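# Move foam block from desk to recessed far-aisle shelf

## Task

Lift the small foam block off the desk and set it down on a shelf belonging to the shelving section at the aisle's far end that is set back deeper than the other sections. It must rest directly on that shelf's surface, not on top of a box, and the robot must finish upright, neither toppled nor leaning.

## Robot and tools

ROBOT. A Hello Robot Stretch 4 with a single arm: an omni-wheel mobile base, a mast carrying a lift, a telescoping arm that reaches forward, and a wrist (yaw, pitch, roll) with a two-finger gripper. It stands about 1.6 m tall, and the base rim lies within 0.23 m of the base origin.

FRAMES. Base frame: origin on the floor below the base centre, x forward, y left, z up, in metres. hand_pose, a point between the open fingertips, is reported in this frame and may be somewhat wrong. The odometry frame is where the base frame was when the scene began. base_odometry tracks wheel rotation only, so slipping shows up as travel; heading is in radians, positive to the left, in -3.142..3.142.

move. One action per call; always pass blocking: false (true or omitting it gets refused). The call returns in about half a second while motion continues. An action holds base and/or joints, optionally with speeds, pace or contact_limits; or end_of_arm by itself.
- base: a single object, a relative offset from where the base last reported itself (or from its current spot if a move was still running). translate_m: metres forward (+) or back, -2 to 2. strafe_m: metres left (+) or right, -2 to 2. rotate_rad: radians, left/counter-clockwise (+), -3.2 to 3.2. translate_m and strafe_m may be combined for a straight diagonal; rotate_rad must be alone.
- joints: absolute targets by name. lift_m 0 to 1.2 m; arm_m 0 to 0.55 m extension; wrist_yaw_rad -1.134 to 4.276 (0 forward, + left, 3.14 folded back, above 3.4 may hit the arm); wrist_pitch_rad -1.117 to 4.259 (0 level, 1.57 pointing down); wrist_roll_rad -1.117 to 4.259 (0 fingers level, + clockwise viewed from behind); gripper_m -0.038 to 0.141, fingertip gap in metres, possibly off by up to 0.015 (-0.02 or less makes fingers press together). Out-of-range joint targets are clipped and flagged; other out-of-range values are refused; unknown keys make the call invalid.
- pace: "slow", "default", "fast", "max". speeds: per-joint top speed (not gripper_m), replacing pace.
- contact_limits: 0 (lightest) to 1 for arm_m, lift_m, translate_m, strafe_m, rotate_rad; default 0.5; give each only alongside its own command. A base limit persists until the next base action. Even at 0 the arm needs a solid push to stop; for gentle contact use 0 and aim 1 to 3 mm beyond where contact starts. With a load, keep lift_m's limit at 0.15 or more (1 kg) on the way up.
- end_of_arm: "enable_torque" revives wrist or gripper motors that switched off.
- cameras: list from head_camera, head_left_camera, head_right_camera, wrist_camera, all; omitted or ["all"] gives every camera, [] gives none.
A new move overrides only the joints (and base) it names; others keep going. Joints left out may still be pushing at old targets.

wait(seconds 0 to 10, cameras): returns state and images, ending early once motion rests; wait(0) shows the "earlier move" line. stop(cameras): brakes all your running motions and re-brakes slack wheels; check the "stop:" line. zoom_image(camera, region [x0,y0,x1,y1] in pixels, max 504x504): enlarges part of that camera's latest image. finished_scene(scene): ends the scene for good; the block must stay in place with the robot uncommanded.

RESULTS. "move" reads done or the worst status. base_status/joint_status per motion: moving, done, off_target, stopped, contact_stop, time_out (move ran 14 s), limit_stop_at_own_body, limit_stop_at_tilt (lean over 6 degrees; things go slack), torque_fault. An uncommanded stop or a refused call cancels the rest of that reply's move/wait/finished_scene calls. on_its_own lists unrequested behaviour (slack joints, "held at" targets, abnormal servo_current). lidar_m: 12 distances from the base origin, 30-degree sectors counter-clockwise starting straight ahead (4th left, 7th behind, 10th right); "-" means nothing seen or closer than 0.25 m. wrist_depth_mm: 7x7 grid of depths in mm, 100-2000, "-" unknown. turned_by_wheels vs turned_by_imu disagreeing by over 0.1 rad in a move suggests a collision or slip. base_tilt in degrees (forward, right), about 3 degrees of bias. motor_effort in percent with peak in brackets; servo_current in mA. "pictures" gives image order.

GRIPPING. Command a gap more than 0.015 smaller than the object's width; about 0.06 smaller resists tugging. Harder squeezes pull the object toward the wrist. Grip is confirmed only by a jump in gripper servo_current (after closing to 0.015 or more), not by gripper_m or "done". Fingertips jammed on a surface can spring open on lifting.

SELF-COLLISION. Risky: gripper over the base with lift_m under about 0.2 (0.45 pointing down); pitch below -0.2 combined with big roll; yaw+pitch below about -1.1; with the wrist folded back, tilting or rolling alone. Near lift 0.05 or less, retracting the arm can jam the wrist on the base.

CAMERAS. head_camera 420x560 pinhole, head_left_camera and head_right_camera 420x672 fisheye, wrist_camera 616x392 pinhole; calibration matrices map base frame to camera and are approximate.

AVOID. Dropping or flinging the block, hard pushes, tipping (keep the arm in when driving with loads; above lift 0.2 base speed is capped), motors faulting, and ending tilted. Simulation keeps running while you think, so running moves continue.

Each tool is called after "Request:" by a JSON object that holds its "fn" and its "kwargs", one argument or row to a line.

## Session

Request:
{"fn": "move", "kwargs": {
  "joints": {"lift_m": 0.9},
  "pace": "max",
  "blocking": false
}}

Scene clock: 0.50 s.
move: moving
base_odometry: x=+0.000 y=+0.000 heading=+0.000
turned_by_wheels: +0.000
turned_by_imu: +0.000
base_tilt: forward=+0.2 right=+1.3
lidar_m: 2.07 2.07 2.44 1.38 1.38 1.68 2.09 2.11 1.60 1.41 1.40 2.40
base_status: not commanded
joint_positions: lift_m=+0.376 arm_m=+0.002 wrist_yaw_rad=+3.068 wrist_pitch_rad=+0.002 wrist_roll_rad=+0.000 gripper_m=+0.056
joint_status: lift_m moving
measured_speeds: translate_m=+0.000 strafe_m=+0.000 rotate_rad=+0.000 lift_m=+0.495 arm_m=+0.000 wrist_yaw_rad=+0.000 wrist_pitch_rad=+0.000 wrist_roll_rad=+0.000
motor_effort: lift_m=+29(29) arm_m=-4(4) wheel_0=+0(0) wheel_1=-1(1) wheel_2=+0(0)
servo_current: wrist_yaw_rad=33(39) wrist_pitch_rad=39(46) wrist_roll_rad=26(33) gripper_m=39(52)
hand_pose: x=-0.1080 y=+0.1084 z=+0.5541 quat_wxyz=(+0.037, -0.001, +0.000, +0.999) (m; base frame)
wrist_depth_mm: 135 139 - - - - - / 115 139 - - - - - / 116 140 - - - - - / 137 181 - - - - - / - - - - - - - / 1708 1756 197 1576 190 1863 1921 / 1255 1078 1336 152 1281 1229 1336
pictures: head_camera, head_left_camera, head_right_camera, wrist_camera
camera_calibration:
wrist_camera: T_world_to_cam=[[0.121229, 0.991669, 0.0435412, -0.141269], [0.027947, 0.0404375, -0.998791, 0.60505], [-0.992231, 0.122299, -0.022812, 0.121839], [0, 0, 0, 1]] pos_world=[0.121109, 0.100724, 0.613249]

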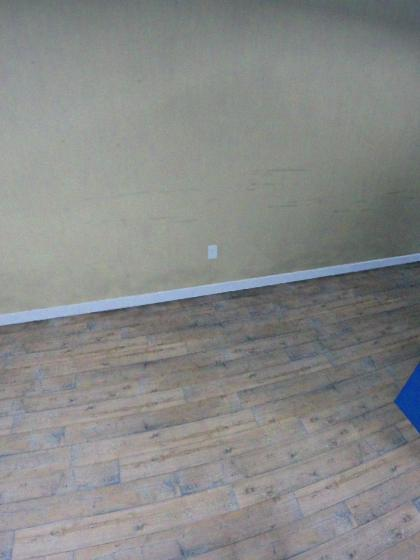

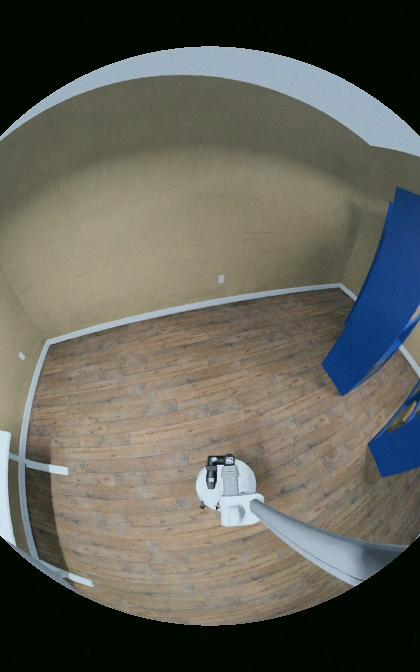

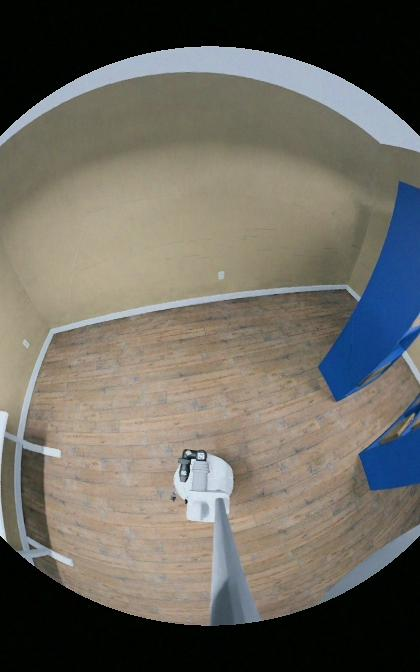

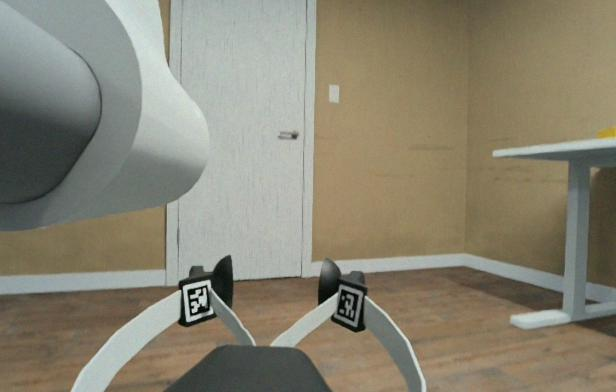

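Request:
{"fn": "move", "kwargs": {
  "base": {"rotate_rad": 1.9},
  "joints": {"wrist_yaw_rad": 0, "wrist_pitch_rad": 0.6, "gripper_m": 0.13},
  "pace": "max",
  "cameras": [],
  "blocking": false
}}

Request:
{"fn": "wait", "kwargs": {
  "seconds": 2.3,
  "cameras": ["head_camera","wrist_camera"]
}}

Request:
{"fn": "zoom_image", "kwargs": {
  "camera": "head_camera",
  "region": [160, 160, 360, 360]
}}

Scene clock: 7.33 s.
earlier move: done
move: moving
base_odometry: x=+0.000 y=+0.000 heading=+0.248
turned_by_wheels: +0.248
turned_by_imu: +0.244
base_tilt: forward=+0.4 right=+1.3
lidar_m: 2.05 2.15 2.25 1.38 1.47 2.20 2.12 2.21 1.40 1.41 1.43 2.16
base_status: rotate_rad moving
joint_positions: lift_m=+0.900 arm_m=+0.002 wrist_yaw_rad=+2.368 wrist_pitch_rad=+0.593 wrist_roll_rad=+0.000 gripper_m=+0.076
joint_status: wrist_yaw_rad moving; wrist_pitch_rad moving; gripper_m moving; the others done
measured_speeds: translate_m=+0.000 strafe_m=+0.002 rotate_rad=+0.944 lift_m=+0.000 arm_m=+0.000 wrist_yaw_rad=-1.807 wrist_pitch_rad=+0.370 wrist_roll_rad=+0.000
motor_effort: lift_m=+23(23) arm_m=-4(4) wheel_0=-7(9) wheel_1=-8(8) wheel_2=-7(8)
servo_current: wrist_yaw_rad=98(150) wrist_pitch_rad=26(78) wrist_roll_rad=20(33) gripper_m=124(124)
hand_pose: x=+0.0632 y=+0.2296 z=+0.9166 quat_wxyz=(+0.361, -0.271, +0.110, +0.886) (m; base frame)
wrist_depth_mm: - - - - - - - / - - - - - - - / - - - - - - - / 1921 1921 1983 1983 1983 - 1921 / 1576 1576 1576 1618 1618 1618 1618 / 1336 1336 199 1366 195 1397 1366 / 1182 1098 1182 149 1205 1182 1229
pictures: none
No camera images: "cameras" was empty.

Scene clock: 9.13 s.
earlier move: done
base_odometry: x=+0.000 y=+0.000 heading=+1.900
turned_by_wheels: +1.652
turned_by_imu: +1.630
base_tilt: forward=+0.2 right=+1.4
lidar_m: 1.38 1.49 2.15 2.11 2.27 1.41 1.40 1.46 2.13 2.09 2.20 1.39
base_status: done
joint_positions: lift_m=+0.900 arm_m=+0.002 wrist_yaw_rad=+0.004 wrist_pitch_rad=+0.600 wrist_roll_rad=+0.000 gripper_m=+0.130
joint_status: all done
measured_speeds: all 0
motor_effort: lift_m=+23(23) arm_m=-4(4) wheel_0=-2(9) wheel_1=-2(9) wheel_2=+1(8)
servo_current: wrist_yaw_rad=33(150) wrist_pitch_rad=39(78) wrist_roll_rad=26(33) gripper_m=46(124)
hand_pose: x=+0.4115 y=-0.0866 z=+0.9151 quat_wxyz=(+0.955, -0.001, +0.295, +0.002) (m; base frame)
wrist_depth_mm: - - - - - - - / - - - - - - - / - - - - - - - / 1863 1921 1921 1921 1921 1983 - / 1537 1576 1576 1576 1576 1618 1618 / 1281 205 1229 1336 202 1366 1366 / 1118 1118 1205 - 1182 1160 1229
wait: 1.80 of 2.3 s (the move ended)
pictures: head_camera, wrist_camera
camera_calibration:
wrist_camera: T_world_to_cam=[[-0.0116302, -0.997947, 0.0629759, -0.161997], [-0.582488, -0.0444295, -0.811624, 1.03161], [0.812756, -0.046122, -0.580776, 0.422661], [0, 0, 0, 1]] pos_world=[0.255498, -0.0963362, 1.09295]

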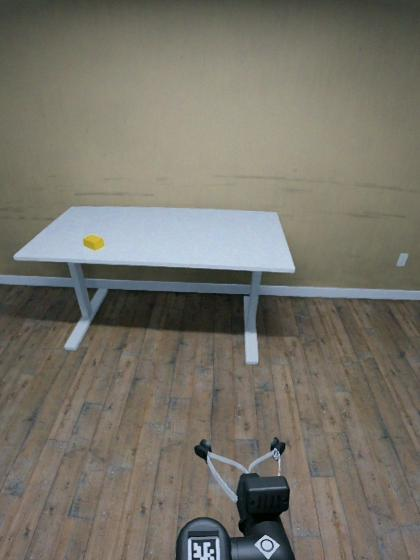

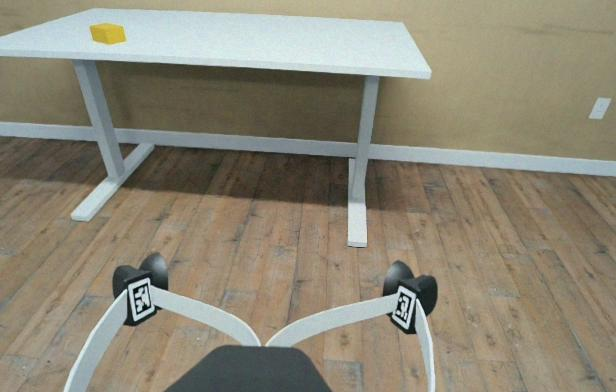

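Scaled by 2.520 from the camera's 420x560 image, which has a finer 1200x1600 frame.

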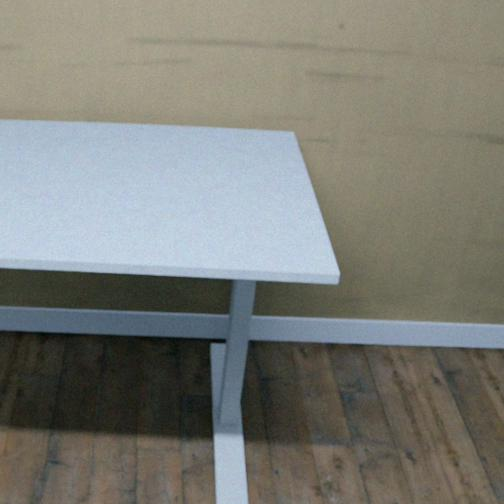

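Request:
{"fn": "move", "kwargs": {
  "base": {"translate_m": 0.65, "strafe_m": 0.69},
  "joints": {"lift_m": 0.92},
  "pace": "fast",
  "cameras": [],
  "blocking": false
}}

Request:
{"fn": "wait", "kwargs": {
  "seconds": 4.5,
  "cameras": ["head_camera","wrist_camera"]
}}

Request:
{"fn": "zoom_image", "kwargs": {
  "camera": "wrist_camera",
  "region": [200, 20, 400, 200]
}}

Scene clock: 19.27 s.
move: moving
base_odometry: x=-0.040 y=+0.018 heading=+1.900
turned_by_wheels: +0.000
turned_by_imu: -0.001
base_tilt: forward=+0.4 right=+1.4
lidar_m: 1.33 1.48 2.08 2.06 2.24 1.44 1.45 1.46 2.16 2.12 2.23 1.38
base_status: translate_m moving; strafe_m moving
joint_positions: lift_m=+0.920 arm_m=+0.002 wrist_yaw_rad=+0.003 wrist_pitch_rad=+0.600 wrist_roll_rad=+0.000 gripper_m=+0.130
joint_status: lift_m moving
measured_speeds: translate_m=+0.114 strafe_m=+0.119 rotate_rad=+0.003 lift_m=+0.000 arm_m=+0.000 wrist_yaw_rad=+0.000 wrist_pitch_rad=+0.000 wrist_roll_rad=+0.000
motor_effort: lift_m=+23(27) arm_m=-4(4) wheel_0=-5(7) wheel_1=+9(10) wheel_2=-8(8)
servo_current: wrist_yaw_rad=39(46) wrist_pitch_rad=33(52) wrist_roll_rad=26(39) gripper_m=46(52)
hand_pose: x=+0.4115 y=-0.0866 z=+0.9351 quat_wxyz=(+0.955, +0.000, +0.295, +0.002) (m; base frame)
wrist_depth_mm: - - - - - - - / - - - - - - - / - - - - - - - / 1921 1921 1921 1921 1983 - - / 1537 1537 1576 1576 1618 1618 1661 / 1308 205 1255 1397 202 1366 1366 / 1160 1138 1205 - 1229 1205 1205
pictures: none
No camera images: "cameras" was empty.

Scene clock: 22.63 s.
earlier move: done
base_odometry: x=-0.863 y=+0.392 heading=+1.900
turned_by_wheels: +0.000
turned_by_imu: +0.002
base_tilt: forward=+0.4 right=+1.5
lidar_m: 0.78 0.88 1.39 1.35 1.46 2.23 1.97 2.23 2.87 2.82 1.05 0.79
base_status: done
joint_positions: lift_m=+0.920 arm_m=+0.002 wrist_yaw_rad=+0.003 wrist_pitch_rad=+0.600 wrist_roll_rad=+0.000 gripper_m=+0.130
joint_status: all done
measured_speeds: all 0
motor_effort: lift_m=+23(27) arm_m=-4(4) wheel_0=-2(7) wheel_1=-1(12) wheel_2=+0(10)
servo_current: wrist_yaw_rad=39(46) wrist_pitch_rad=39(52) wrist_roll_rad=26(39) gripper_m=46(59)
hand_pose: x=+0.4115 y=-0.0867 z=+0.9351 quat_wxyz=(+0.955, +0.000, +0.295, +0.002) (m; base frame)
wrist_depth_mm: - - - - - - - / - - - - - - - / - - - - - - - / 1756 1756 - - - - - / 1537 1499 1576 1618 1618 1618 1661 / 1336 205 1308 1397 202 1397 1336 / 1138 1118 1160 - 1229 1229 1229
wait: 3.37 of 4.5 s (the move ended)
pictures: head_camera, wrist_camera
camera_calibration:
wrist_camera: T_world_to_cam=[[-0.0119034, -0.997947, 0.0629267, -0.163131], [-0.582562, -0.0442265, -0.811582, 1.04784], [0.812699, -0.0463193, -0.58084, 0.434343], [0, 0, 0, 1]] pos_world=[0.255498, -0.0963357, 1.11295]

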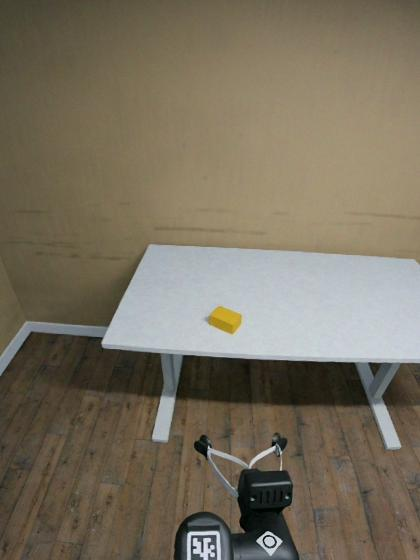

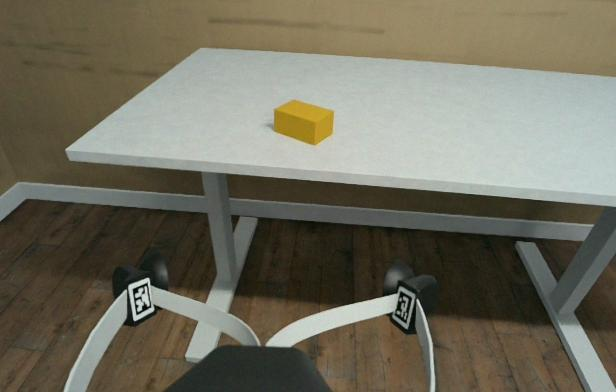

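Scaled by 2.520.

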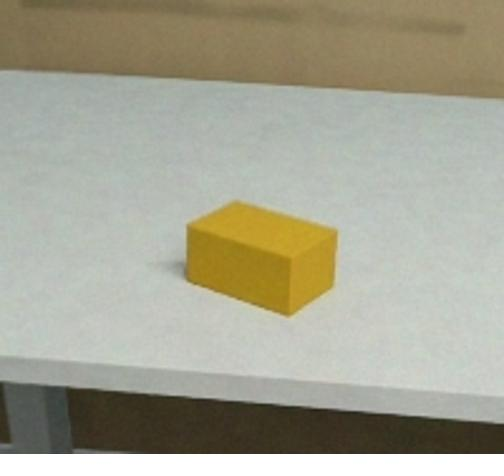

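Request:
{"fn": "move", "kwargs": {
  "base": {"translate_m": 0.3, "strafe_m": -0.275},
  "joints": {"wrist_yaw_rad": 0.99, "arm_m": 0.285, "lift_m": 0.9},
  "cameras": [],
  "blocking": false
}}

Request:
{"fn": "wait", "kwargs": {
  "seconds": 4,
  "cameras": ["head_camera","wrist_camera"]
}}

Scene clock: 39.07 s.
move: moving
base_odometry: x=-0.849 y=+0.424 heading=+1.899
turned_by_wheels: +0.000
turned_by_imu: -0.001
base_tilt: forward=+0.4 right=+1.5
lidar_m: 0.75 0.85 1.42 1.37 1.50 2.24 2.00 2.24 2.83 2.79 1.02 0.78
base_status: translate_m moving; strafe_m moving
joint_positions: lift_m=+0.900 arm_m=+0.054 wrist_yaw_rad=+0.602 wrist_pitch_rad=+0.600 wrist_roll_rad=+0.000 gripper_m=+0.130
joint_status: lift_m moving; arm_m moving; wrist_yaw_rad moving
measured_speeds: translate_m=+0.097 strafe_m=-0.087 rotate_rad=+0.002 lift_m=-0.006 arm_m=+0.198 wrist_yaw_rad=+1.804 wrist_pitch_rad=+0.000 wrist_roll_rad=+0.000
motor_effort: lift_m=+15(23) arm_m=+8(9) wheel_0=+8(9) wheel_1=-4(5) wheel_2=-7(9)
servo_current: wrist_yaw_rad=91(130) wrist_pitch_rad=39(52) wrist_roll_rad=26(33) gripper_m=46(52)
hand_pose: x=+0.4710 y=+0.0628 z=+0.9159 quat_wxyz=(+0.912, -0.088, +0.282, +0.283) (m; base frame)
wrist_depth_mm: - - 1756 - - - - / - - 1921 - - - - / - - - - - 591 - / - 1756 1863 1808 - 564 - / 1464 1499 1576 1618 1537 1537 - / 1308 205 1255 1397 202 1366 1308 / 1138 1098 1182 - 1182 1160 1229
pictures: none
No camera images: "cameras" was empty.

Scene clock: 41.37 s.
earlier move: done
base_odometry: x=-0.700 y=+0.765 heading=+1.899
turned_by_wheels: +0.000
turned_by_imu: -0.001
base_tilt: forward=+0.4 right=+1.4
lidar_m: 0.46 0.55 0.82 1.63 1.75 2.59 2.29 2.45 2.60 2.55 0.61 0.50
base_status: done
joint_positions: lift_m=+0.900 arm_m=+0.285 wrist_yaw_rad=+0.987 wrist_pitch_rad=+0.600 wrist_roll_rad=+0.000 gripper_m=+0.130
joint_status: all done
measured_speeds: all 0
motor_effort: lift_m=+15(23) arm_m=+6(10) wheel_0=-1(11) wheel_1=-1(6) wheel_2=-1(9)
servo_current: wrist_yaw_rad=46(130) wrist_pitch_rad=52(52) wrist_roll_rad=26(33) gripper_m=39(52)
hand_pose: x=+0.6599 y=+0.1503 z=+0.9158 quat_wxyz=(+0.841, -0.140, +0.260, +0.452) (m; base frame)
wrist_depth_mm: - - - - - - - / - - - - - - - / - - - - - - - / - - - - - - - / 1537 - - - - - - / 1308 188 177 327 195 - - / 1118 - - - - - -
wait: 2.30 of 4 s (the move ended)
pictures: head_camera, wrist_camera
camera_calibration:
wrist_camera: T_world_to_cam=[[0.824032, -0.563032, 0.0629765, -0.539523], [-0.286067, -0.509452, -0.811557, 1.06157], [0.489016, 0.650733, -0.58087, 0.341128], [0, 0, 0, 1]] pos_world=[0.581448, 0.0150682, 1.09365]

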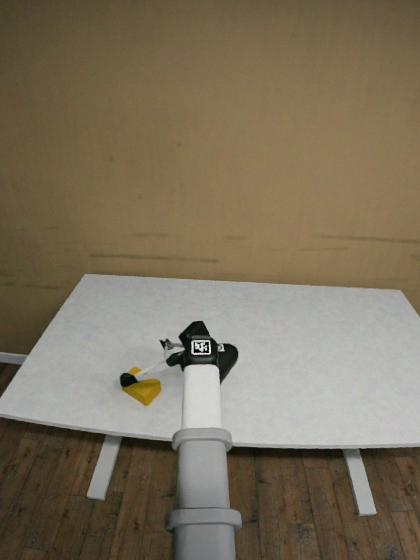

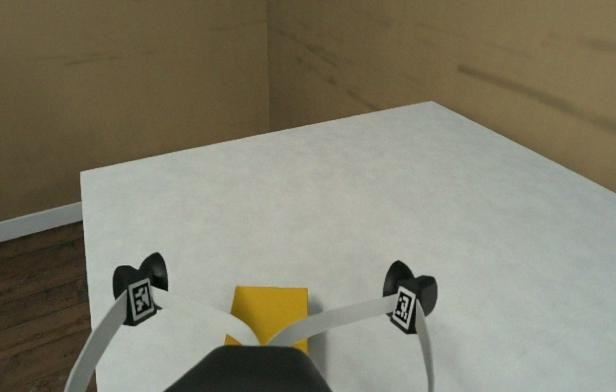

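Request:
{"fn": "move", "kwargs": {
  "base": {"strafe_m": 0.026},
  "joints": {"arm_m": 0.299},
  "cameras": [],
  "blocking": false
}}

Request:
{"fn": "wait", "kwargs": {
  "seconds": 0.7,
  "cameras": []
}}

Request:
{"fn": "move", "kwargs": {
  "joints": {"lift_m": 0.783},
  "contact_limits": {"lift_m": 0.2},
  "cameras": [],
  "blocking": false
}}

Request:
{"fn": "wait", "kwargs": {
  "seconds": 2,
  "cameras": ["wrist_camera"]
}}

Scene clock: 61.43 s.
move: moving
base_odometry: x=-0.723 y=+0.757 heading=+1.899
turned_by_wheels: +0.000
turned_by_imu: -0.001
base_tilt: forward=+0.5 right=+1.4
lidar_m: 0.47 0.53 0.79 1.59 1.72 2.54 2.30 2.47 2.65 2.56 0.64 0.47
base_status: strafe_m moving
joint_positions: lift_m=+0.900 arm_m=+0.299 wrist_yaw_rad=+0.987 wrist_pitch_rad=+0.600 wrist_roll_rad=+0.000 gripper_m=+0.130
joint_status: arm_m moving
measured_speeds: translate_m=+0.000 strafe_m=+0.030 rotate_rad=-0.002 lift_m=+0.000 arm_m=+0.000 wrist_yaw_rad=+0.000 wrist_pitch_rad=+0.000 wrist_roll_rad=+0.000
motor_effort: lift_m=+15(15) arm_m=+5(10) wheel_0=-2(9) wheel_1=+0(9) wheel_2=+0(1)
servo_current: wrist_yaw_rad=33(46) wrist_pitch_rad=39(52) wrist_roll_rad=33(33) gripper_m=39(52)
hand_pose: x=+0.6738 y=+0.1504 z=+0.9158 quat_wxyz=(+0.841, -0.140, +0.260, +0.452) (m; base frame)
wrist_depth_mm: - - - 1618 - - - / - - - 1756 - - - / - - - - - - - / - - - - - - - / 1499 - - - - - - / 1281 188 171 - 195 - - / 1118 - - - - - -
pictures: none
No camera images: "cameras" was empty.

Scene clock: 61.83 s.
earlier move: done
base_odometry: x=-0.724 y=+0.757 heading=+1.899
turned_by_wheels: +0.000
turned_by_imu: +0.000
base_tilt: forward=+0.3 right=+1.3
lidar_m: 0.47 0.53 0.81 1.60 1.74 2.57 2.29 2.41 2.65 2.59 0.61 0.51
base_status: done
joint_positions: lift_m=+0.900 arm_m=+0.299 wrist_yaw_rad=+0.987 wrist_pitch_rad=+0.600 wrist_roll_rad=+0.000 gripper_m=+0.130
joint_status: all done
measured_speeds: all 0
motor_effort: lift_m=+15(15) arm_m=+7(10) wheel_0=+0(9) wheel_1=-1(9) wheel_2=+0(1)
servo_current: wrist_yaw_rad=33(46) wrist_pitch_rad=52(52) wrist_roll_rad=26(33) gripper_m=39(52)
hand_pose: x=+0.6738 y=+0.1504 z=+0.9158 quat_wxyz=(+0.841, -0.140, +0.260, +0.452) (m; base frame)
wrist_depth_mm: - - - - - - - / - - - - - - - / - - - - - - - / - - - - - - - / 1499 - - - - - - / 1281 188 171 - 195 - - / 1118 - - - - - -
wait: 0.40 of 0.7 s (the move ended)
pictures: none
No camera images: "cameras" was empty.

Scene clock: 62.33 s.
move: moving
base_odometry: x=-0.724 y=+0.757 heading=+1.899
turned_by_wheels: +0.000
turned_by_imu: +0.000
base_tilt: forward=+0.3 right=+1.4
lidar_m: 0.47 0.51 0.78 1.59 1.74 2.54 2.29 2.45 2.65 2.55 0.64 0.47
base_status: not commanded
joint_positions: lift_m=+0.861 arm_m=+0.299 wrist_yaw_rad=+0.987 wrist_pitch_rad=+0.600 wrist_roll_rad=+0.000 gripper_m=+0.130
joint_status: lift_m moving
measured_speeds: translate_m=+0.000 strafe_m=+0.000 rotate_rad=+0.000 lift_m=-0.149 arm_m=+0.000 wrist_yaw_rad=+0.000 wrist_pitch_rad=+0.000 wrist_roll_rad=+0.000
motor_effort: lift_m=+13(14) arm_m=+7(7) wheel_0=+0(0) wheel_1=-1(1) wheel_2=+0(0)
servo_current: wrist_yaw_rad=39(39) wrist_pitch_rad=39(46) wrist_roll_rad=33(33) gripper_m=39(52)
contact_limits: lift_m 0.2
hand_pose: x=+0.6738 y=+0.1504 z=+0.8766 quat_wxyz=(+0.841, -0.140, +0.260, +0.452) (m; base frame)
wrist_depth_mm: - - - - - - - / - - - - - - - / - - - - - - - / - - - - - - - / 1499 - - - - - - / 1255 188 177 286 195 - - / 1078 - - - - - -
pictures: none
No camera images: "cameras" was empty.

Scene clock: 63.37 s.
earlier move: done
base_odometry: x=-0.724 y=+0.757 heading=+1.899
turned_by_wheels: +0.000
turned_by_imu: +0.000
base_tilt: forward=+0.3 right=+1.4
lidar_m: 0.48 0.54 0.79 1.58 1.71 2.55 2.29 2.43 2.62 2.58 0.62 0.50
base_status: not commanded
joint_positions: lift_m=+0.783 arm_m=+0.299 wrist_yaw_rad=+0.987 wrist_pitch_rad=+0.600 wrist_roll_rad=+0.000 gripper_m=+0.130
joint_status: all done
measured_speeds: all 0
motor_effort: lift_m=+14(16) arm_m=+7(7) wheel_0=+0(0) wheel_1=-1(1) wheel_2=+0(0)
servo_current: wrist_yaw_rad=39(46) wrist_pitch_rad=46(52) wrist_roll_rad=33(39) gripper_m=46(52)
contact_limits: lift_m 0.2
hand_pose: x=+0.6738 y=+0.1504 z=+0.7988 quat_wxyz=(+0.841, -0.140, +0.260, +0.452) (m; base frame)
wrist_depth_mm: - - - - - - - / - - - - - - - / - - - - - - - / - - - - - - - / - - 216 220 - - - / - 188 185 187 195 - - / - - 173 - - - -
wait: 1.03 of 2 s (the move ended)
pictures: wrist_camera
camera_calibration:
wrist_camera: T_world_to_cam=[[0.824123, -0.5629, 0.0629641, -0.543735], [-0.285987, -0.509483, -0.811565, 0.970586], [0.488909, 0.650823, -0.580859, 0.266372], [0, 0, 0, 1]] pos_world=[0.595448, 0.0150679, 0.976655]

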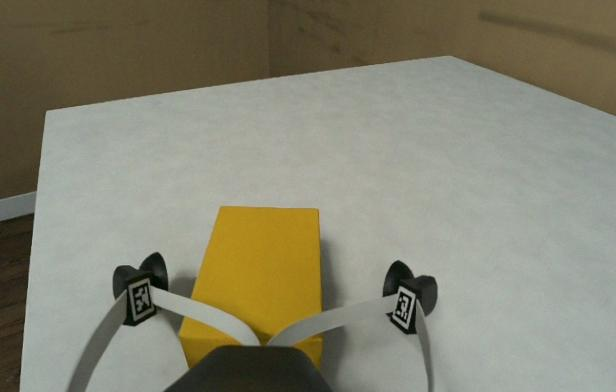

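Request:
{"fn": "move", "kwargs": {
  "joints": {"gripper_m": 0.015},
  "cameras": [],
  "blocking": false
}}

Request:
{"fn": "wait", "kwargs": {
  "seconds": 1.7,
  "cameras": ["wrist_camera"]
}}

Request:
{"fn": "move", "kwargs": {
  "joints": {"lift_m": 0.9},
  "cameras": [],
  "blocking": false
}}

Request:
{"fn": "wait", "kwargs": {
  "seconds": 0.6,
  "cameras": ["wrist_camera"]
}}

Request:
{"fn": "move", "kwargs": {
  "base": {"translate_m": -0.55},
  "joints": {"arm_m": 0.001},
  "pace": "fast",
  "cameras": [],
  "blocking": false
}}

Request:
{"fn": "wait", "kwargs": {
  "seconds": 3,
  "cameras": ["wrist_camera"]
}}

Request:
{"fn": "move", "kwargs": {
  "base": {"rotate_rad": 3.14},
  "joints": {"wrist_yaw_rad": 0},
  "cameras": [],
  "blocking": false
}}

Request:
{"fn": "wait", "kwargs": {
  "seconds": 4,
  "cameras": ["head_camera","head_left_camera","wrist_camera"]
}}

Scene clock: 81.03 s.
move: moving
base_odometry: x=-0.724 y=+0.757 heading=+1.899
turned_by_wheels: +0.000
turned_by_imu: -0.001
base_tilt: forward=+0.2 right=+1.5
lidar_m: 0.46 0.51 0.80 1.60 1.73 2.55 2.31 2.41 2.63 2.57 0.62 0.51
base_status: not commanded
joint_positions: lift_m=+0.783 arm_m=+0.299 wrist_yaw_rad=+0.987 wrist_pitch_rad=+0.600 wrist_roll_rad=+0.000 gripper_m=+0.116
joint_status: gripper_m moving
measured_speeds: all 0
motor_effort: lift_m=+14(14) arm_m=+7(7) wheel_0=+0(0) wheel_1=-1(1) wheel_2=+0(0)
servo_current: wrist_yaw_rad=33(39) wrist_pitch_rad=33(52) wrist_roll_rad=26(33) gripper_m=98(117)
contact_limits: lift_m 0.2
hand_pose: x=+0.6738 y=+0.1504 z=+0.7988 quat_wxyz=(+0.841, -0.140, +0.260, +0.452) (m; base frame)
wrist_depth_mm: - - - 1576 - - - / - - - - - - - / - - - - - - - / - - - - - - - / 1336 - 217 220 - - - / - 186 185 187 192 - - / - - - - - - -
pictures: none
No camera images: "cameras" was empty.

Scene clock: 82.57 s.
earlier move: done
base_odometry: x=-0.724 y=+0.757 heading=+1.899
turned_by_wheels: +0.000
turned_by_imu: +0.000
base_tilt: forward=+0.3 right=+1.4
lidar_m: 0.47 0.52 0.80 1.59 1.75 2.52 2.28 2.43 2.65 2.56 0.64 0.49
base_status: not commanded
joint_positions: lift_m=+0.783 arm_m=+0.299 wrist_yaw_rad=+0.987 wrist_pitch_rad=+0.600 wrist_roll_rad=+0.000 gripper_m=+0.016
joint_status: all done
measured_speeds: all 0
motor_effort: lift_m=+14(14) arm_m=+7(7) wheel_0=+0(0) wheel_1=-1(1) wheel_2=+0(0)
servo_current: wrist_yaw_rad=46(46) wrist_pitch_rad=33(59) wrist_roll_rad=26(33) gripper_m=111(247)
contact_limits: lift_m 0.2
hand_pose: x=+0.6738 y=+0.1504 z=+0.7988 quat_wxyz=(+0.841, -0.140, +0.260, +0.452) (m; base frame)
wrist_depth_mm: - - - 1618 - - - / - - - - - - - / - - - - - - - / - - - - - - - / 1366 - 204 208 - - - / 1138 175 179 175 180 - - / 137 - 154 157 - - -
wait: 1.53 of 1.7 s (the move ended)
pictures: wrist_camera
camera_calibration:
wrist_camera: T_world_to_cam=[[0.824139, -0.562872, 0.0630091, -0.543733], [-0.285941, -0.509514, -0.811562, 0.970607], [0.488909, 0.650823, -0.580858, 0.266306], [0, 0, 0, 1]] pos_world=[0.595448, 0.0151679, 0.976655]

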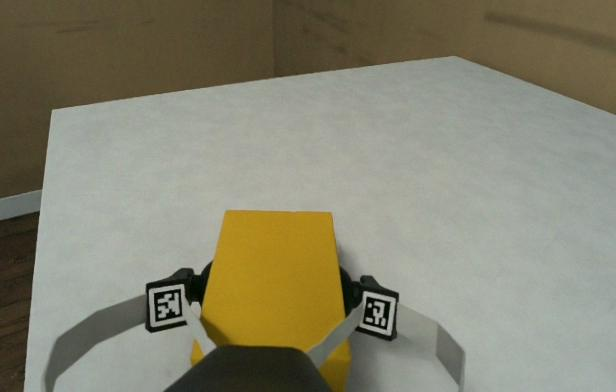

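Scene clock: 83.07 s.
move: moving
base_odometry: x=-0.724 y=+0.757 heading=+1.899
turned_by_wheels: +0.000
turned_by_imu: +0.000
base_tilt: forward=+0.3 right=+1.5
lidar_m: 0.46 0.54 0.81 1.59 1.74 2.51 2.30 2.41 2.64 2.58 0.61 0.47
base_status: not commanded
joint_positions: lift_m=+0.822 arm_m=+0.299 wrist_yaw_rad=+0.987 wrist_pitch_rad=+0.600 wrist_roll_rad=+0.000 gripper_m=+0.016
joint_status: lift_m moving
measured_speeds: translate_m=+0.000 strafe_m=+0.000 rotate_rad=+0.000 lift_m=+0.149 arm_m=+0.000 wrist_yaw_rad=+0.000 wrist_pitch_rad=+0.000 wrist_roll_rad=+0.000
motor_effort: lift_m=+26(27) arm_m=+7(7) wheel_0=+0(0) wheel_1=-1(1) wheel_2=+0(0)
servo_current: wrist_yaw_rad=39(46) wrist_pitch_rad=46(52) wrist_roll_rad=26(33) gripper_m=117(124)
hand_pose: x=+0.6738 y=+0.1504 z=+0.8372 quat_wxyz=(+0.841, -0.140, +0.260, +0.452) (m; base frame)
wrist_depth_mm: - - - 1618 - - - / - - - - - - - / - - - - - - - / - - - - - - - / 1397 - 204 208 - - - / 1160 175 179 175 181 - - / 1025 - 154 157 - - -
pictures: none
No camera images: "cameras" was empty.

Scene clock: 83.67 s.
earlier move: moving
base_odometry: x=-0.724 y=+0.757 heading=+1.899
turned_by_wheels: +0.000
turned_by_imu: +0.000
base_tilt: forward=+0.5 right=+1.4
lidar_m: 0.47 0.55 0.81 1.60 1.74 2.55 2.30 2.41 2.65 2.58 0.65 0.51
base_status: not commanded
joint_positions: lift_m=+0.897 arm_m=+0.299 wrist_yaw_rad=+0.987 wrist_pitch_rad=+0.600 wrist_roll_rad=+0.000 gripper_m=+0.016
joint_status: lift_m moving
measured_speeds: translate_m=+0.000 strafe_m=+0.000 rotate_rad=+0.000 lift_m=+0.046 arm_m=+0.000 wrist_yaw_rad=+0.000 wrist_pitch_rad=+0.000 wrist_roll_rad=+0.000
motor_effort: lift_m=+25(27) arm_m=+7(7) wheel_0=+0(0) wheel_1=-1(1) wheel_2=+0(0)
servo_current: wrist_yaw_rad=33(46) wrist_pitch_rad=52(52) wrist_roll_rad=33(33) gripper_m=104(124)
hand_pose: x=+0.6738 y=+0.1504 z=+0.9122 quat_wxyz=(+0.841, -0.140, +0.260, +0.452) (m; base frame)
wrist_depth_mm: - - - 1618 - - - / - - - 1756 - - - / - - - - - - - / - - - - - - - / 1499 - 204 207 - - - / 1255 175 179 175 181 - - / 1118 - 154 158 - - -
wait: 0.60 s; no rest
pictures: wrist_camera
camera_calibration:
wrist_camera: T_world_to_cam=[[0.824139, -0.562872, 0.0630091, -0.550878], [-0.285941, -0.509514, -0.811562, 1.06264], [0.488909, 0.650823, -0.580858, 0.332175], [0, 0, 0, 1]] pos_world=[0.595448, 0.0151679, 1.09005]

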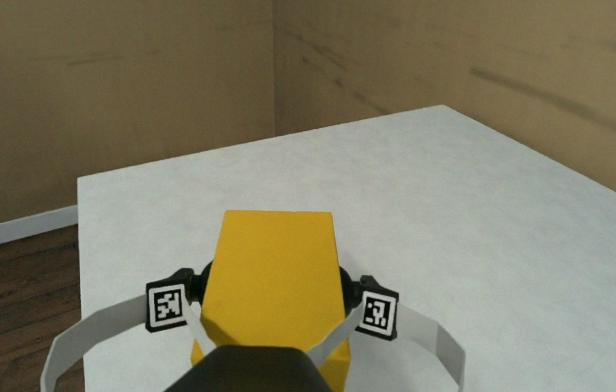

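Scene clock: 84.17 s.
move: moving
base_odometry: x=-0.710 y=+0.717 heading=+1.899
turned_by_wheels: +0.000
turned_by_imu: +0.000
base_tilt: forward=+0.4 right=+1.3
lidar_m: 0.51 0.56 1.66 1.55 1.72 2.56 2.27 2.37 2.61 2.57 0.69 0.53
base_status: translate_m moving
joint_positions: lift_m=+0.900 arm_m=+0.221 wrist_yaw_rad=+0.987 wrist_pitch_rad=+0.600 wrist_roll_rad=+0.000 gripper_m=+0.016
joint_status: lift_m moving; arm_m moving
joint sent to its limit — arm_m, lower limit.
measured_speeds: translate_m=-0.162 strafe_m=+0.000 rotate_rad=+0.000 lift_m=+0.000 arm_m=-0.297 wrist_yaw_rad=+0.000 wrist_pitch_rad=+0.000 wrist_roll_rad=+0.000
motor_effort: lift_m=+25(26) arm_m=-7(9) wheel_0=-8(8) wheel_1=-6(7) wheel_2=+11(12)
servo_current: wrist_yaw_rad=46(46) wrist_pitch_rad=46(52) wrist_roll_rad=26(33) gripper_m=117(124)
hand_pose: x=+0.5957 y=+0.1504 z=+0.9150 quat_wxyz=(+0.841, -0.140, +0.260, +0.452) (m; base frame)
wrist_depth_mm: - - - 1661 - - - / - - - 1808 - - - / - - - - - - - / - 1708 - - - - - / 1499 1537 204 207 - - - / 1281 181 179 175 180 - - / 1118 1138 160 157 - - -
pictures: none
No camera images: "cameras" was empty.

Scene clock: 86.57 s.
earlier move: done
base_odometry: x=-0.547 y=+0.236 heading=+1.899
turned_by_wheels: +0.000
turned_by_imu: +0.000
base_tilt: forward=+0.3 right=+1.4
lidar_m: 1.02 1.10 1.68 1.64 1.79 2.57 1.75 1.89 2.58 2.54 2.44 1.03
base_status: done
joint_positions: lift_m=+0.900 arm_m=+0.002 wrist_yaw_rad=+0.987 wrist_pitch_rad=+0.600 wrist_roll_rad=+0.000 gripper_m=+0.016
joint_status: all done
joint sent to its limit — arm_m, lower limit.
measured_speeds: all 0
motor_effort: lift_m=+24(26) arm_m=-6(9) wheel_0=-1(8) wheel_1=+0(8) wheel_2=-3(12)
servo_current: wrist_yaw_rad=33(46) wrist_pitch_rad=39(52) wrist_roll_rad=26(39) gripper_m=124(124)
hand_pose: x=+0.3776 y=+0.1504 z=+0.9151 quat_wxyz=(+0.841, -0.140, +0.260, +0.452) (m; base frame)
wrist_depth_mm: - - - - - - - / - - - - - - - / - - - - - - - / - 1756 1863 1921 1983 1921 - / 1537 1537 219 207 1576 1576 1537 / 1308 181 179 175 182 1336 1366 / 1118 1138 159 157 1160 1118 1205
wait: 2.40 of 3 s (the move ended)
pictures: wrist_camera
camera_calibration:
wrist_camera: T_world_to_cam=[[0.824139, -0.562872, 0.0630091, -0.306869], [-0.285941, -0.509514, -0.811562, 0.980268], [0.488909, 0.650823, -0.580858, 0.478724], [0, 0, 0, 1]] pos_world=[0.299148, 0.0151679, 1.09295]

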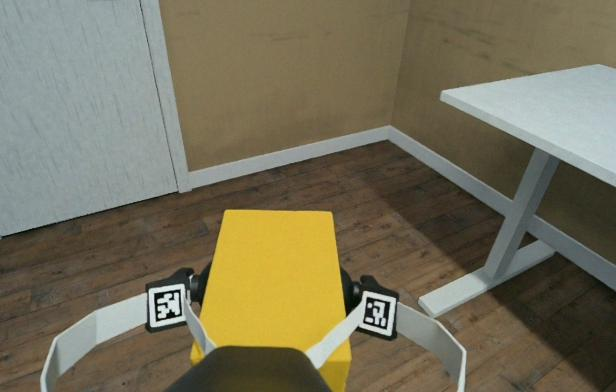

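Scene clock: 87.07 s.
move: moving
base_odometry: x=-0.547 y=+0.236 heading=+2.148
turned_by_wheels: +0.249
turned_by_imu: +0.245
base_tilt: forward=+0.3 right=+1.5
lidar_m: 1.03 1.87 1.63 1.64 2.03 1.75 1.73 2.15 2.53 2.54 1.14 1.00
base_status: rotate_rad moving
joint_positions: lift_m=+0.900 arm_m=+0.002 wrist_yaw_rad=+0.386 wrist_pitch_rad=+0.600 wrist_roll_rad=+0.000 gripper_m=+0.016
joint_status: wrist_yaw_rad moving
measured_speeds: translate_m=-0.002 strafe_m=+0.000 rotate_rad=+0.944 lift_m=+0.000 arm_m=+0.000 wrist_yaw_rad=-1.805 wrist_pitch_rad=+0.000 wrist_roll_rad=+0.000
motor_effort: lift_m=+23(24) arm_m=-6(6) wheel_0=-7(7) wheel_1=-5(8) wheel_2=-8(8)
servo_current: wrist_yaw_rad=104(124) wrist_pitch_rad=39(46) wrist_roll_rad=33(33) gripper_m=111(130)
hand_pose: x=+0.4268 y=+0.0087 z=+0.9151 quat_wxyz=(+0.938, -0.057, +0.290, +0.183) (m; base frame)
wrist_depth_mm: - - - - - - - / - - - - - - - / - - - - - - - / 1661 1756 1921 1863 1921 1756 - / 1499 1537 219 207 1576 1576 1537 / 1308 181 179 175 182 1366 1336 / 1138 1118 159 157 1160 1138 1205
pictures: none
No camera images: "cameras" was empty.

Scene clock: 89.50 s.
earlier move: done
base_odometry: x=-0.547 y=+0.236 heading=-1.244
turned_by_wheels: +2.891
turned_by_imu: +2.853
base_tilt: forward=+0.3 right=+1.5
lidar_m: 1.74 1.89 2.63 2.55 2.52 1.09 1.02 1.07 1.66 1.63 1.74 2.48
base_status: done
joint_positions: lift_m=+0.900 arm_m=+0.002 wrist_yaw_rad=+0.004 wrist_pitch_rad=+0.600 wrist_roll_rad=+0.000 gripper_m=+0.016
joint_status: all done
measured_speeds: all 0
motor_effort: lift_m=+23(24) arm_m=-6(7) wheel_0=-2(9) wheel_1=-1(8) wheel_2=-1(10)
servo_current: wrist_yaw_rad=33(124) wrist_pitch_rad=39(52) wrist_roll_rad=33(33) gripper_m=111(130)
hand_pose: x=+0.4117 y=-0.0866 z=+0.9151 quat_wxyz=(+0.955, -0.001, +0.295, +0.002) (m; base frame)
wrist_depth_mm: - - - - - - - / - - - - - - - / - - - - - - - / 1808 1756 1921 1808 1921 1983 1983 / 1499 1576 219 207 1618 1618 1618 / 1281 181 179 175 182 1397 1366 / 1098 1138 160 157 1182 1138 1229
wait: 2.43 of 4 s (the move ended)
pictures: head_camera, head_left_camera, wrist_camera
camera_calibration:
wrist_camera: T_world_to_cam=[[-0.0116242, -0.997947, 0.0629747, -0.161995], [-0.582601, -0.0444256, -0.811543, 1.03167], [0.812675, -0.0461227, -0.580889, 0.422643], [0, 0, 0, 1]] pos_world=[0.255698, -0.0963362, 1.09295]

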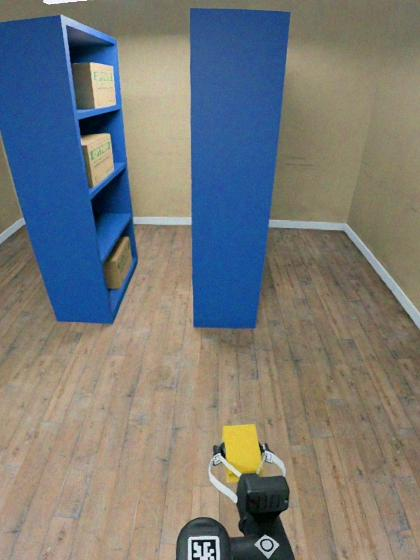

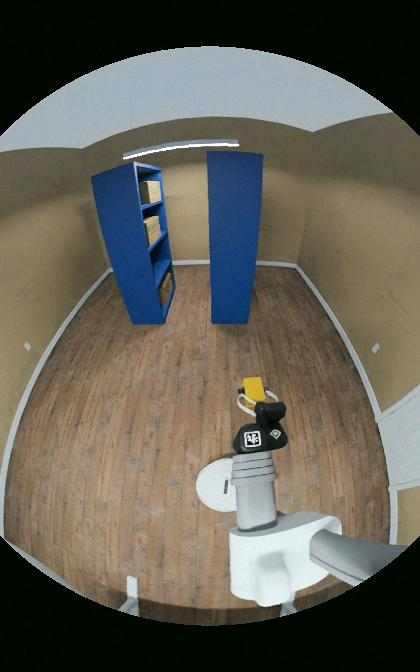

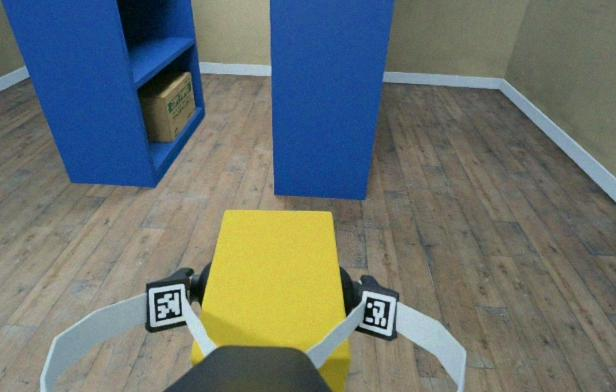

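Request:
{"fn": "move", "kwargs": {
  "base": {"rotate_rad": -0.035},
  "cameras": [],
  "blocking": false
}}

Request:
{"fn": "wait", "kwargs": {
  "seconds": 0.5,
  "cameras": []
}}

Request:
{"fn": "move", "kwargs": {
  "base": {"translate_m": 1.15, "strafe_m": 0.43},
  "pace": "max",
  "cameras": [],
  "blocking": false
}}

Request:
{"fn": "wait", "kwargs": {
  "seconds": 5,
  "cameras": ["head_camera"]
}}

Scene clock: 102.57 s.
move: moving
base_odometry: x=-0.547 y=+0.236 heading=-1.279
turned_by_wheels: -0.035
turned_by_imu: -0.035
base_tilt: forward=+0.3 right=+1.3
lidar_m: 1.73 1.92 2.65 2.57 2.59 1.08 1.04 1.07 1.70 1.64 1.72 2.40
base_status: rotate_rad moving
joint_positions: lift_m=+0.900 arm_m=+0.002 wrist_yaw_rad=+0.003 wrist_pitch_rad=+0.600 wrist_roll_rad=+0.000 gripper_m=+0.016
joint_status: not commanded
measured_speeds: all 0
motor_effort: lift_m=+23(23) arm_m=-6(6) wheel_0=+1(4) wheel_1=+0(5) wheel_2=+1(4)
servo_current: wrist_yaw_rad=46(46) wrist_pitch_rad=33(59) wrist_roll_rad=26(33) gripper_m=117(124)
hand_pose: x=+0.4117 y=-0.0867 z=+0.9151 quat_wxyz=(+0.955, +0.000, +0.295, +0.002) (m; base frame)
wrist_depth_mm: - - - - - - - / - - - - - - - / - - - - - - - / 1808 1808 1921 1808 1921 1983 1983 / 1537 1537 219 207 1576 1618 1661 / 1281 181 179 175 182 1366 1397 / 1118 1118 159 157 1182 1138 1205
pictures: none
No camera images: "cameras" was empty.

Scene clock: 102.63 s.
earlier move: done
base_odometry: x=-0.547 y=+0.236 heading=-1.279
turned_by_wheels: +0.000
turned_by_imu: +0.000
base_tilt: forward=+0.3 right=+1.4
lidar_m: 1.74 1.90 2.64 2.57 2.59 1.08 1.03 1.08 1.69 1.63 1.72 2.39
base_status: done
joint_positions: lift_m=+0.900 arm_m=+0.002 wrist_yaw_rad=+0.003 wrist_pitch_rad=+0.600 wrist_roll_rad=+0.000 gripper_m=+0.016
joint_status: not commanded
measured_speeds: all 0
motor_effort: lift_m=+23(23) arm_m=-6(6) wheel_0=+1(4) wheel_1=-1(5) wheel_2=+0(4)
servo_current: wrist_yaw_rad=39(46) wrist_pitch_rad=39(59) wrist_roll_rad=26(33) gripper_m=124(124)
hand_pose: x=+0.4117 y=-0.0867 z=+0.9151 quat_wxyz=(+0.955, +0.000, +0.295, +0.002) (m; base frame)
wrist_depth_mm: - - - - - - - / - - - - - - - / - - - - - - - / 1863 1808 1863 1863 1921 1983 1983 / 1499 1537 220 207 1576 1576 1618 / 1281 181 179 175 182 1397 1366 / 1118 1118 159 157 1160 1138 1205
wait: 0.07 of 0.5 s (the move ended)
pictures: none
No camera images: "cameras" was empty.

Scene clock: 103.13 s.
move: moving
base_odometry: x=-0.519 y=+0.200 heading=-1.279
turned_by_wheels: +0.000
turned_by_imu: +0.000
base_tilt: forward=+0.3 right=+1.3
lidar_m: 1.69 1.85 2.64 2.55 2.65 1.14 1.07 1.14 1.67 1.65 1.74 2.42
base_status: translate_m moving; strafe_m moving
joint_positions: lift_m=+0.900 arm_m=+0.002 wrist_yaw_rad=+0.003 wrist_pitch_rad=+0.600 wrist_roll_rad=+0.000 gripper_m=+0.016
joint_status: not commanded
measured_speeds: translate_m=+0.161 strafe_m=+0.062 rotate_rad=-0.002 lift_m=+0.000 arm_m=+0.000 wrist_yaw_rad=+0.000 wrist_pitch_rad=+0.000 wrist_roll_rad=+0.000
motor_effort: lift_m=+23(24) arm_m=-6(6) wheel_0=+5(5) wheel_1=+9(9) wheel_2=-11(11)
servo_current: wrist_yaw_rad=39(46) wrist_pitch_rad=39(52) wrist_roll_rad=26(33) gripper_m=117(124)
hand_pose: x=+0.4117 y=-0.0867 z=+0.9151 quat_wxyz=(+0.955, +0.000, +0.295, +0.002) (m; base frame)
wrist_depth_mm: - - - - - - - / - - - - - - - / - - - - - - - / 1808 1808 1921 1808 1921 1921 - / 1537 1537 219 207 1618 1618 1618 / 1308 181 178 175 181 1430 1366 / 1098 1118 159 157 1160 1138 1205
pictures: none
No camera images: "cameras" was empty.

Scene clock: 107.20 s.
earlier move: done
base_odometry: x=+0.196 y=-0.742 heading=-1.279
turned_by_wheels: +0.000
turned_by_imu: +0.000
base_tilt: forward=+0.3 right=+1.3
lidar_m: 1.09 0.68 0.91 2.10 2.21 3.08 2.50 2.27 2.20 2.09 0.84 0.69
base_status: done
joint_positions: lift_m=+0.900 arm_m=+0.002 wrist_yaw_rad=+0.003 wrist_pitch_rad=+0.600 wrist_roll_rad=+0.000 gripper_m=+0.016
joint_status: not commanded
measured_speeds: all 0
motor_effort: lift_m=+23(24) arm_m=-6(6) wheel_0=+3(6) wheel_1=+1(10) wheel_2=+1(12)
servo_current: wrist_yaw_rad=39(52) wrist_pitch_rad=33(59) wrist_roll_rad=26(39) gripper_m=117(124)
hand_pose: x=+0.4117 y=-0.0867 z=+0.9151 quat_wxyz=(+0.955, +0.000, +0.295, +0.002) (m; base frame)
wrist_depth_mm: 554 - - - 1983 - 349 / 1281 - - - 976 842 364 / - - - - 891 683 - / - - 1808 1921 878 723 - / - 1078 213 207 1098 - - / - 178 179 175 180 - - / - - 159 157 - - -
wait: 4.07 of 5 s (the move ended)
pictures: head_camera

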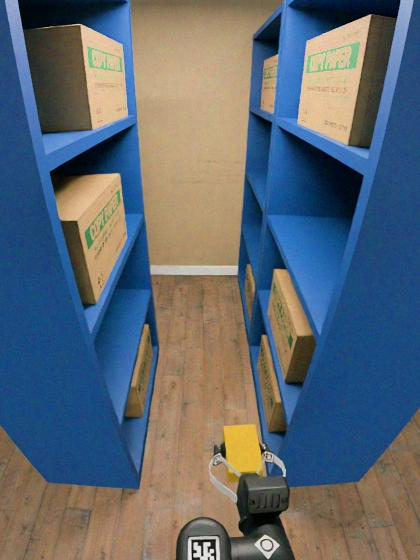

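Request:
{"fn": "move", "kwargs": {
  "base": {"translate_m": 1.86},
  "joints": {"lift_m": 1.12},
  "pace": "max",
  "cameras": [],
  "blocking": false
}}

Request:
{"fn": "wait", "kwargs": {
  "seconds": 8,
  "cameras": ["head_camera","head_left_camera"]
}}

Scene clock: 118.97 s.
move: moving
base_odometry: x=+0.208 y=-0.782 heading=-1.279
turned_by_wheels: +0.000
turned_by_imu: -0.001
base_tilt: forward=+0.3 right=+1.4
lidar_m: 1.09 0.63 0.86 2.10 2.22 3.08 2.56 2.33 2.20 2.08 0.80 0.64
base_status: translate_m moving
joint_positions: lift_m=+1.029 arm_m=+0.002 wrist_yaw_rad=+0.003 wrist_pitch_rad=+0.600 wrist_roll_rad=+0.000 gripper_m=+0.016
joint_status: lift_m moving
measured_speeds: translate_m=+0.159 strafe_m=-0.001 rotate_rad=-0.008 lift_m=+0.448 arm_m=+0.000 wrist_yaw_rad=+0.000 wrist_pitch_rad=+0.000 wrist_roll_rad=+0.000
motor_effort: lift_m=+26(28) arm_m=-6(6) wheel_0=+6(8) wheel_1=+7(7) wheel_2=-11(12)
servo_current: wrist_yaw_rad=33(46) wrist_pitch_rad=39(46) wrist_roll_rad=26(33) gripper_m=111(124)
hand_pose: x=+0.4116 y=-0.0867 z=+1.0442 quat_wxyz=(+0.955, +0.000, +0.296, +0.002) (m; base frame)
wrist_depth_mm: - 854 - - - - 324 / 574 - - - 1060 - 343 / 1336 - - - 960 477 370 / - - - - 842 732 - / - 1160 212 208 831 759 - / - 177 179 175 181 - - / - - 159 157 - - -
pictures: none
No camera images: "cameras" was empty.

Scene clock: 124.70 s.
earlier move: done
base_odometry: x=+0.731 y=-2.523 heading=-1.279
turned_by_wheels: +0.000
turned_by_imu: -0.003
base_tilt: forward=+0.4 right=+1.4
lidar_m: 0.60 0.65 0.74 0.70 0.42 0.40 1.16 0.45 0.32 0.30 0.30 0.46
base_status: done
joint_positions: lift_m=+1.120 arm_m=+0.002 wrist_yaw_rad=+0.003 wrist_pitch_rad=+0.600 wrist_roll_rad=+0.000 gripper_m=+0.016
joint_status: all done
measured_speeds: all 0
motor_effort: lift_m=+23(28) arm_m=-6(6) wheel_0=+2(8) wheel_1=+2(9) wheel_2=+1(12)
servo_current: wrist_yaw_rad=52(52) wrist_pitch_rad=46(52) wrist_roll_rad=26(33) gripper_m=117(130)
hand_pose: x=+0.4116 y=-0.0867 z=+1.1350 quat_wxyz=(+0.955, +0.000, +0.296, +0.002) (m; base frame)
wrist_depth_mm: 375 366 366 364 359 362 357 / 402 399 399 397 394 392 355 / 442 442 439 436 436 430 379 / - - 466 462 473 459 413 / - - 204 208 - 462 449 / - 176 179 175 180 530 397 / - - 154 157 - 615 355
wait: 5.73 of 8 s (the move ended)
pictures: head_camera, head_left_camera

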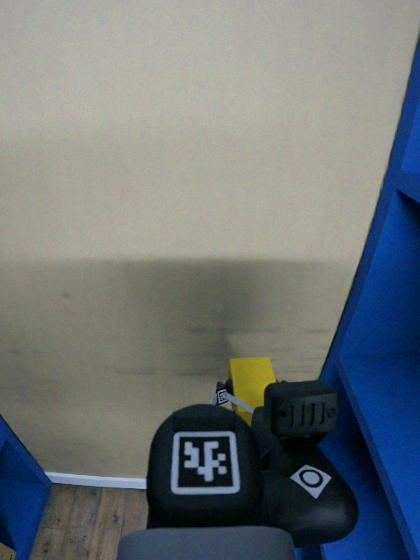

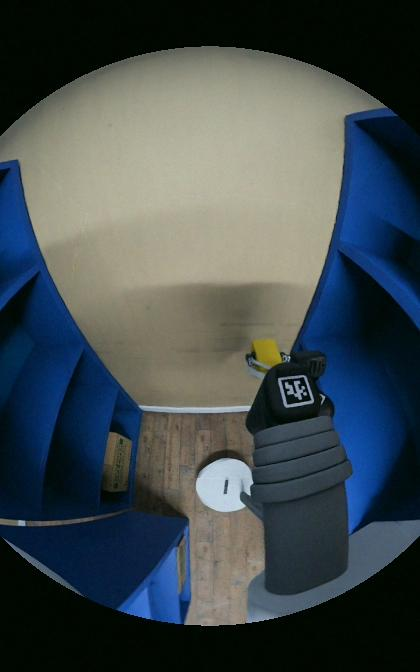

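Request:
{"fn": "move", "kwargs": {
  "base": {"rotate_rad": 1.57},
  "cameras": [],
  "blocking": false
}}

Request:
{"fn": "wait", "kwargs": {
  "seconds": 4,
  "cameras": ["head_camera","wrist_camera"]
}}

Scene clock: 132.17 s.
move: moving
base_odometry: x=+0.731 y=-2.523 heading=-1.117
turned_by_wheels: +0.162
turned_by_imu: +0.159
base_tilt: forward=+0.3 right=+1.3
lidar_m: 0.62 0.69 0.70 0.69 0.39 0.50 0.79 0.40 0.29 0.30 0.34 0.60
base_status: rotate_rad moving
joint_positions: lift_m=+1.120 arm_m=+0.002 wrist_yaw_rad=+0.003 wrist_pitch_rad=+0.600 wrist_roll_rad=+0.000 gripper_m=+0.016
joint_status: not commanded
measured_speeds: translate_m=-0.002 strafe_m=+0.000 rotate_rad=+0.621 lift_m=+0.000 arm_m=+0.000 wrist_yaw_rad=+0.000 wrist_pitch_rad=+0.000 wrist_roll_rad=+0.000
motor_effort: lift_m=+23(23) arm_m=-6(6) wheel_0=-6(6) wheel_1=-5(6) wheel_2=-5(7)
servo_current: wrist_yaw_rad=39(52) wrist_pitch_rad=33(46) wrist_roll_rad=26(33) gripper_m=111(130)
hand_pose: x=+0.4116 y=-0.0867 z=+1.1350 quat_wxyz=(+0.955, +0.000, +0.296, +0.002) (m; base frame)
wrist_depth_mm: 399 384 370 355 347 338 329 / 439 424 404 392 379 364 355 / 469 459 452 430 413 399 387 / - - - 459 455 439 421 / - - 204 207 - 469 452 / - 176 179 175 180 - 459 / - - 154 158 - 521 508
pictures: none
No camera images: "cameras" was empty.

Scene clock: 134.20 s.
earlier move: done
base_odometry: x=+0.731 y=-2.523 heading=+0.291
turned_by_wheels: +1.408
turned_by_imu: +1.389
base_tilt: forward=+0.4 right=+1.3
lidar_m: 0.69 0.39 0.40 1.08 0.46 0.34 0.31 0.34 0.43 0.62 0.64 0.75
base_status: done
joint_positions: lift_m=+1.120 arm_m=+0.002 wrist_yaw_rad=+0.003 wrist_pitch_rad=+0.600 wrist_roll_rad=+0.000 gripper_m=+0.016
joint_status: not commanded
measured_speeds: all 0
motor_effort: lift_m=+23(23) arm_m=-6(6) wheel_0=-3(7) wheel_1=+0(8) wheel_2=-3(8)
servo_current: wrist_yaw_rad=39(52) wrist_pitch_rad=52(52) wrist_roll_rad=33(33) gripper_m=117(130)
hand_pose: x=+0.4116 y=-0.0867 z=+1.1350 quat_wxyz=(+0.955, +0.000, +0.296, +0.001) (m; base frame)
wrist_depth_mm: 462 - - - - - - / 492 - - - - 917 - / 525 - - - - - 715 / 564 - - - - - - / - - 203 207 - - - / - 176 179 175 180 931 759 / 137 - 154 157 - 141 -
wait: 2.03 of 4 s (the move ended)
pictures: head_camera, wrist_camera
camera_calibration:
wrist_camera: T_world_to_cam=[[-0.0119672, -0.997942, 0.0629901, -0.17578], [-0.582792, -0.0442278, -0.811417, 1.21011], [0.812533, -0.0464205, -0.581064, 0.550675], [0, 0, 0, 1]] pos_world=[0.255698, -0.0963356, 1.31296]

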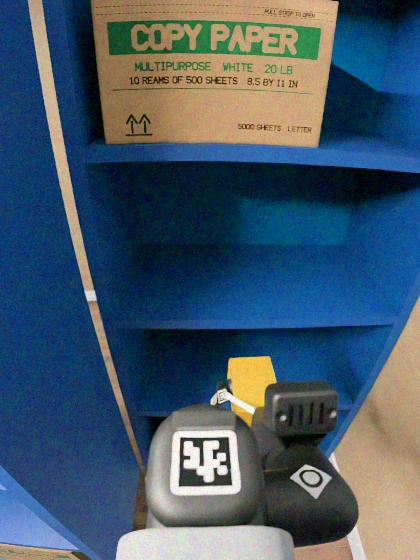

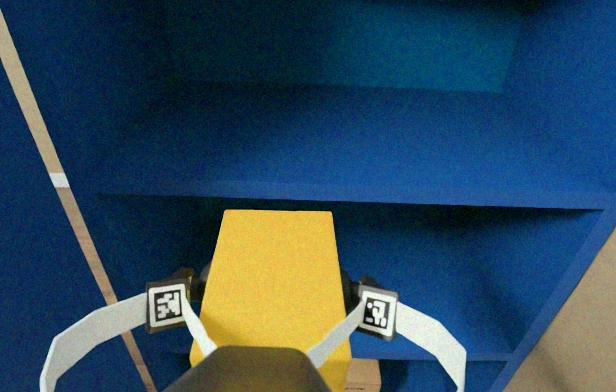

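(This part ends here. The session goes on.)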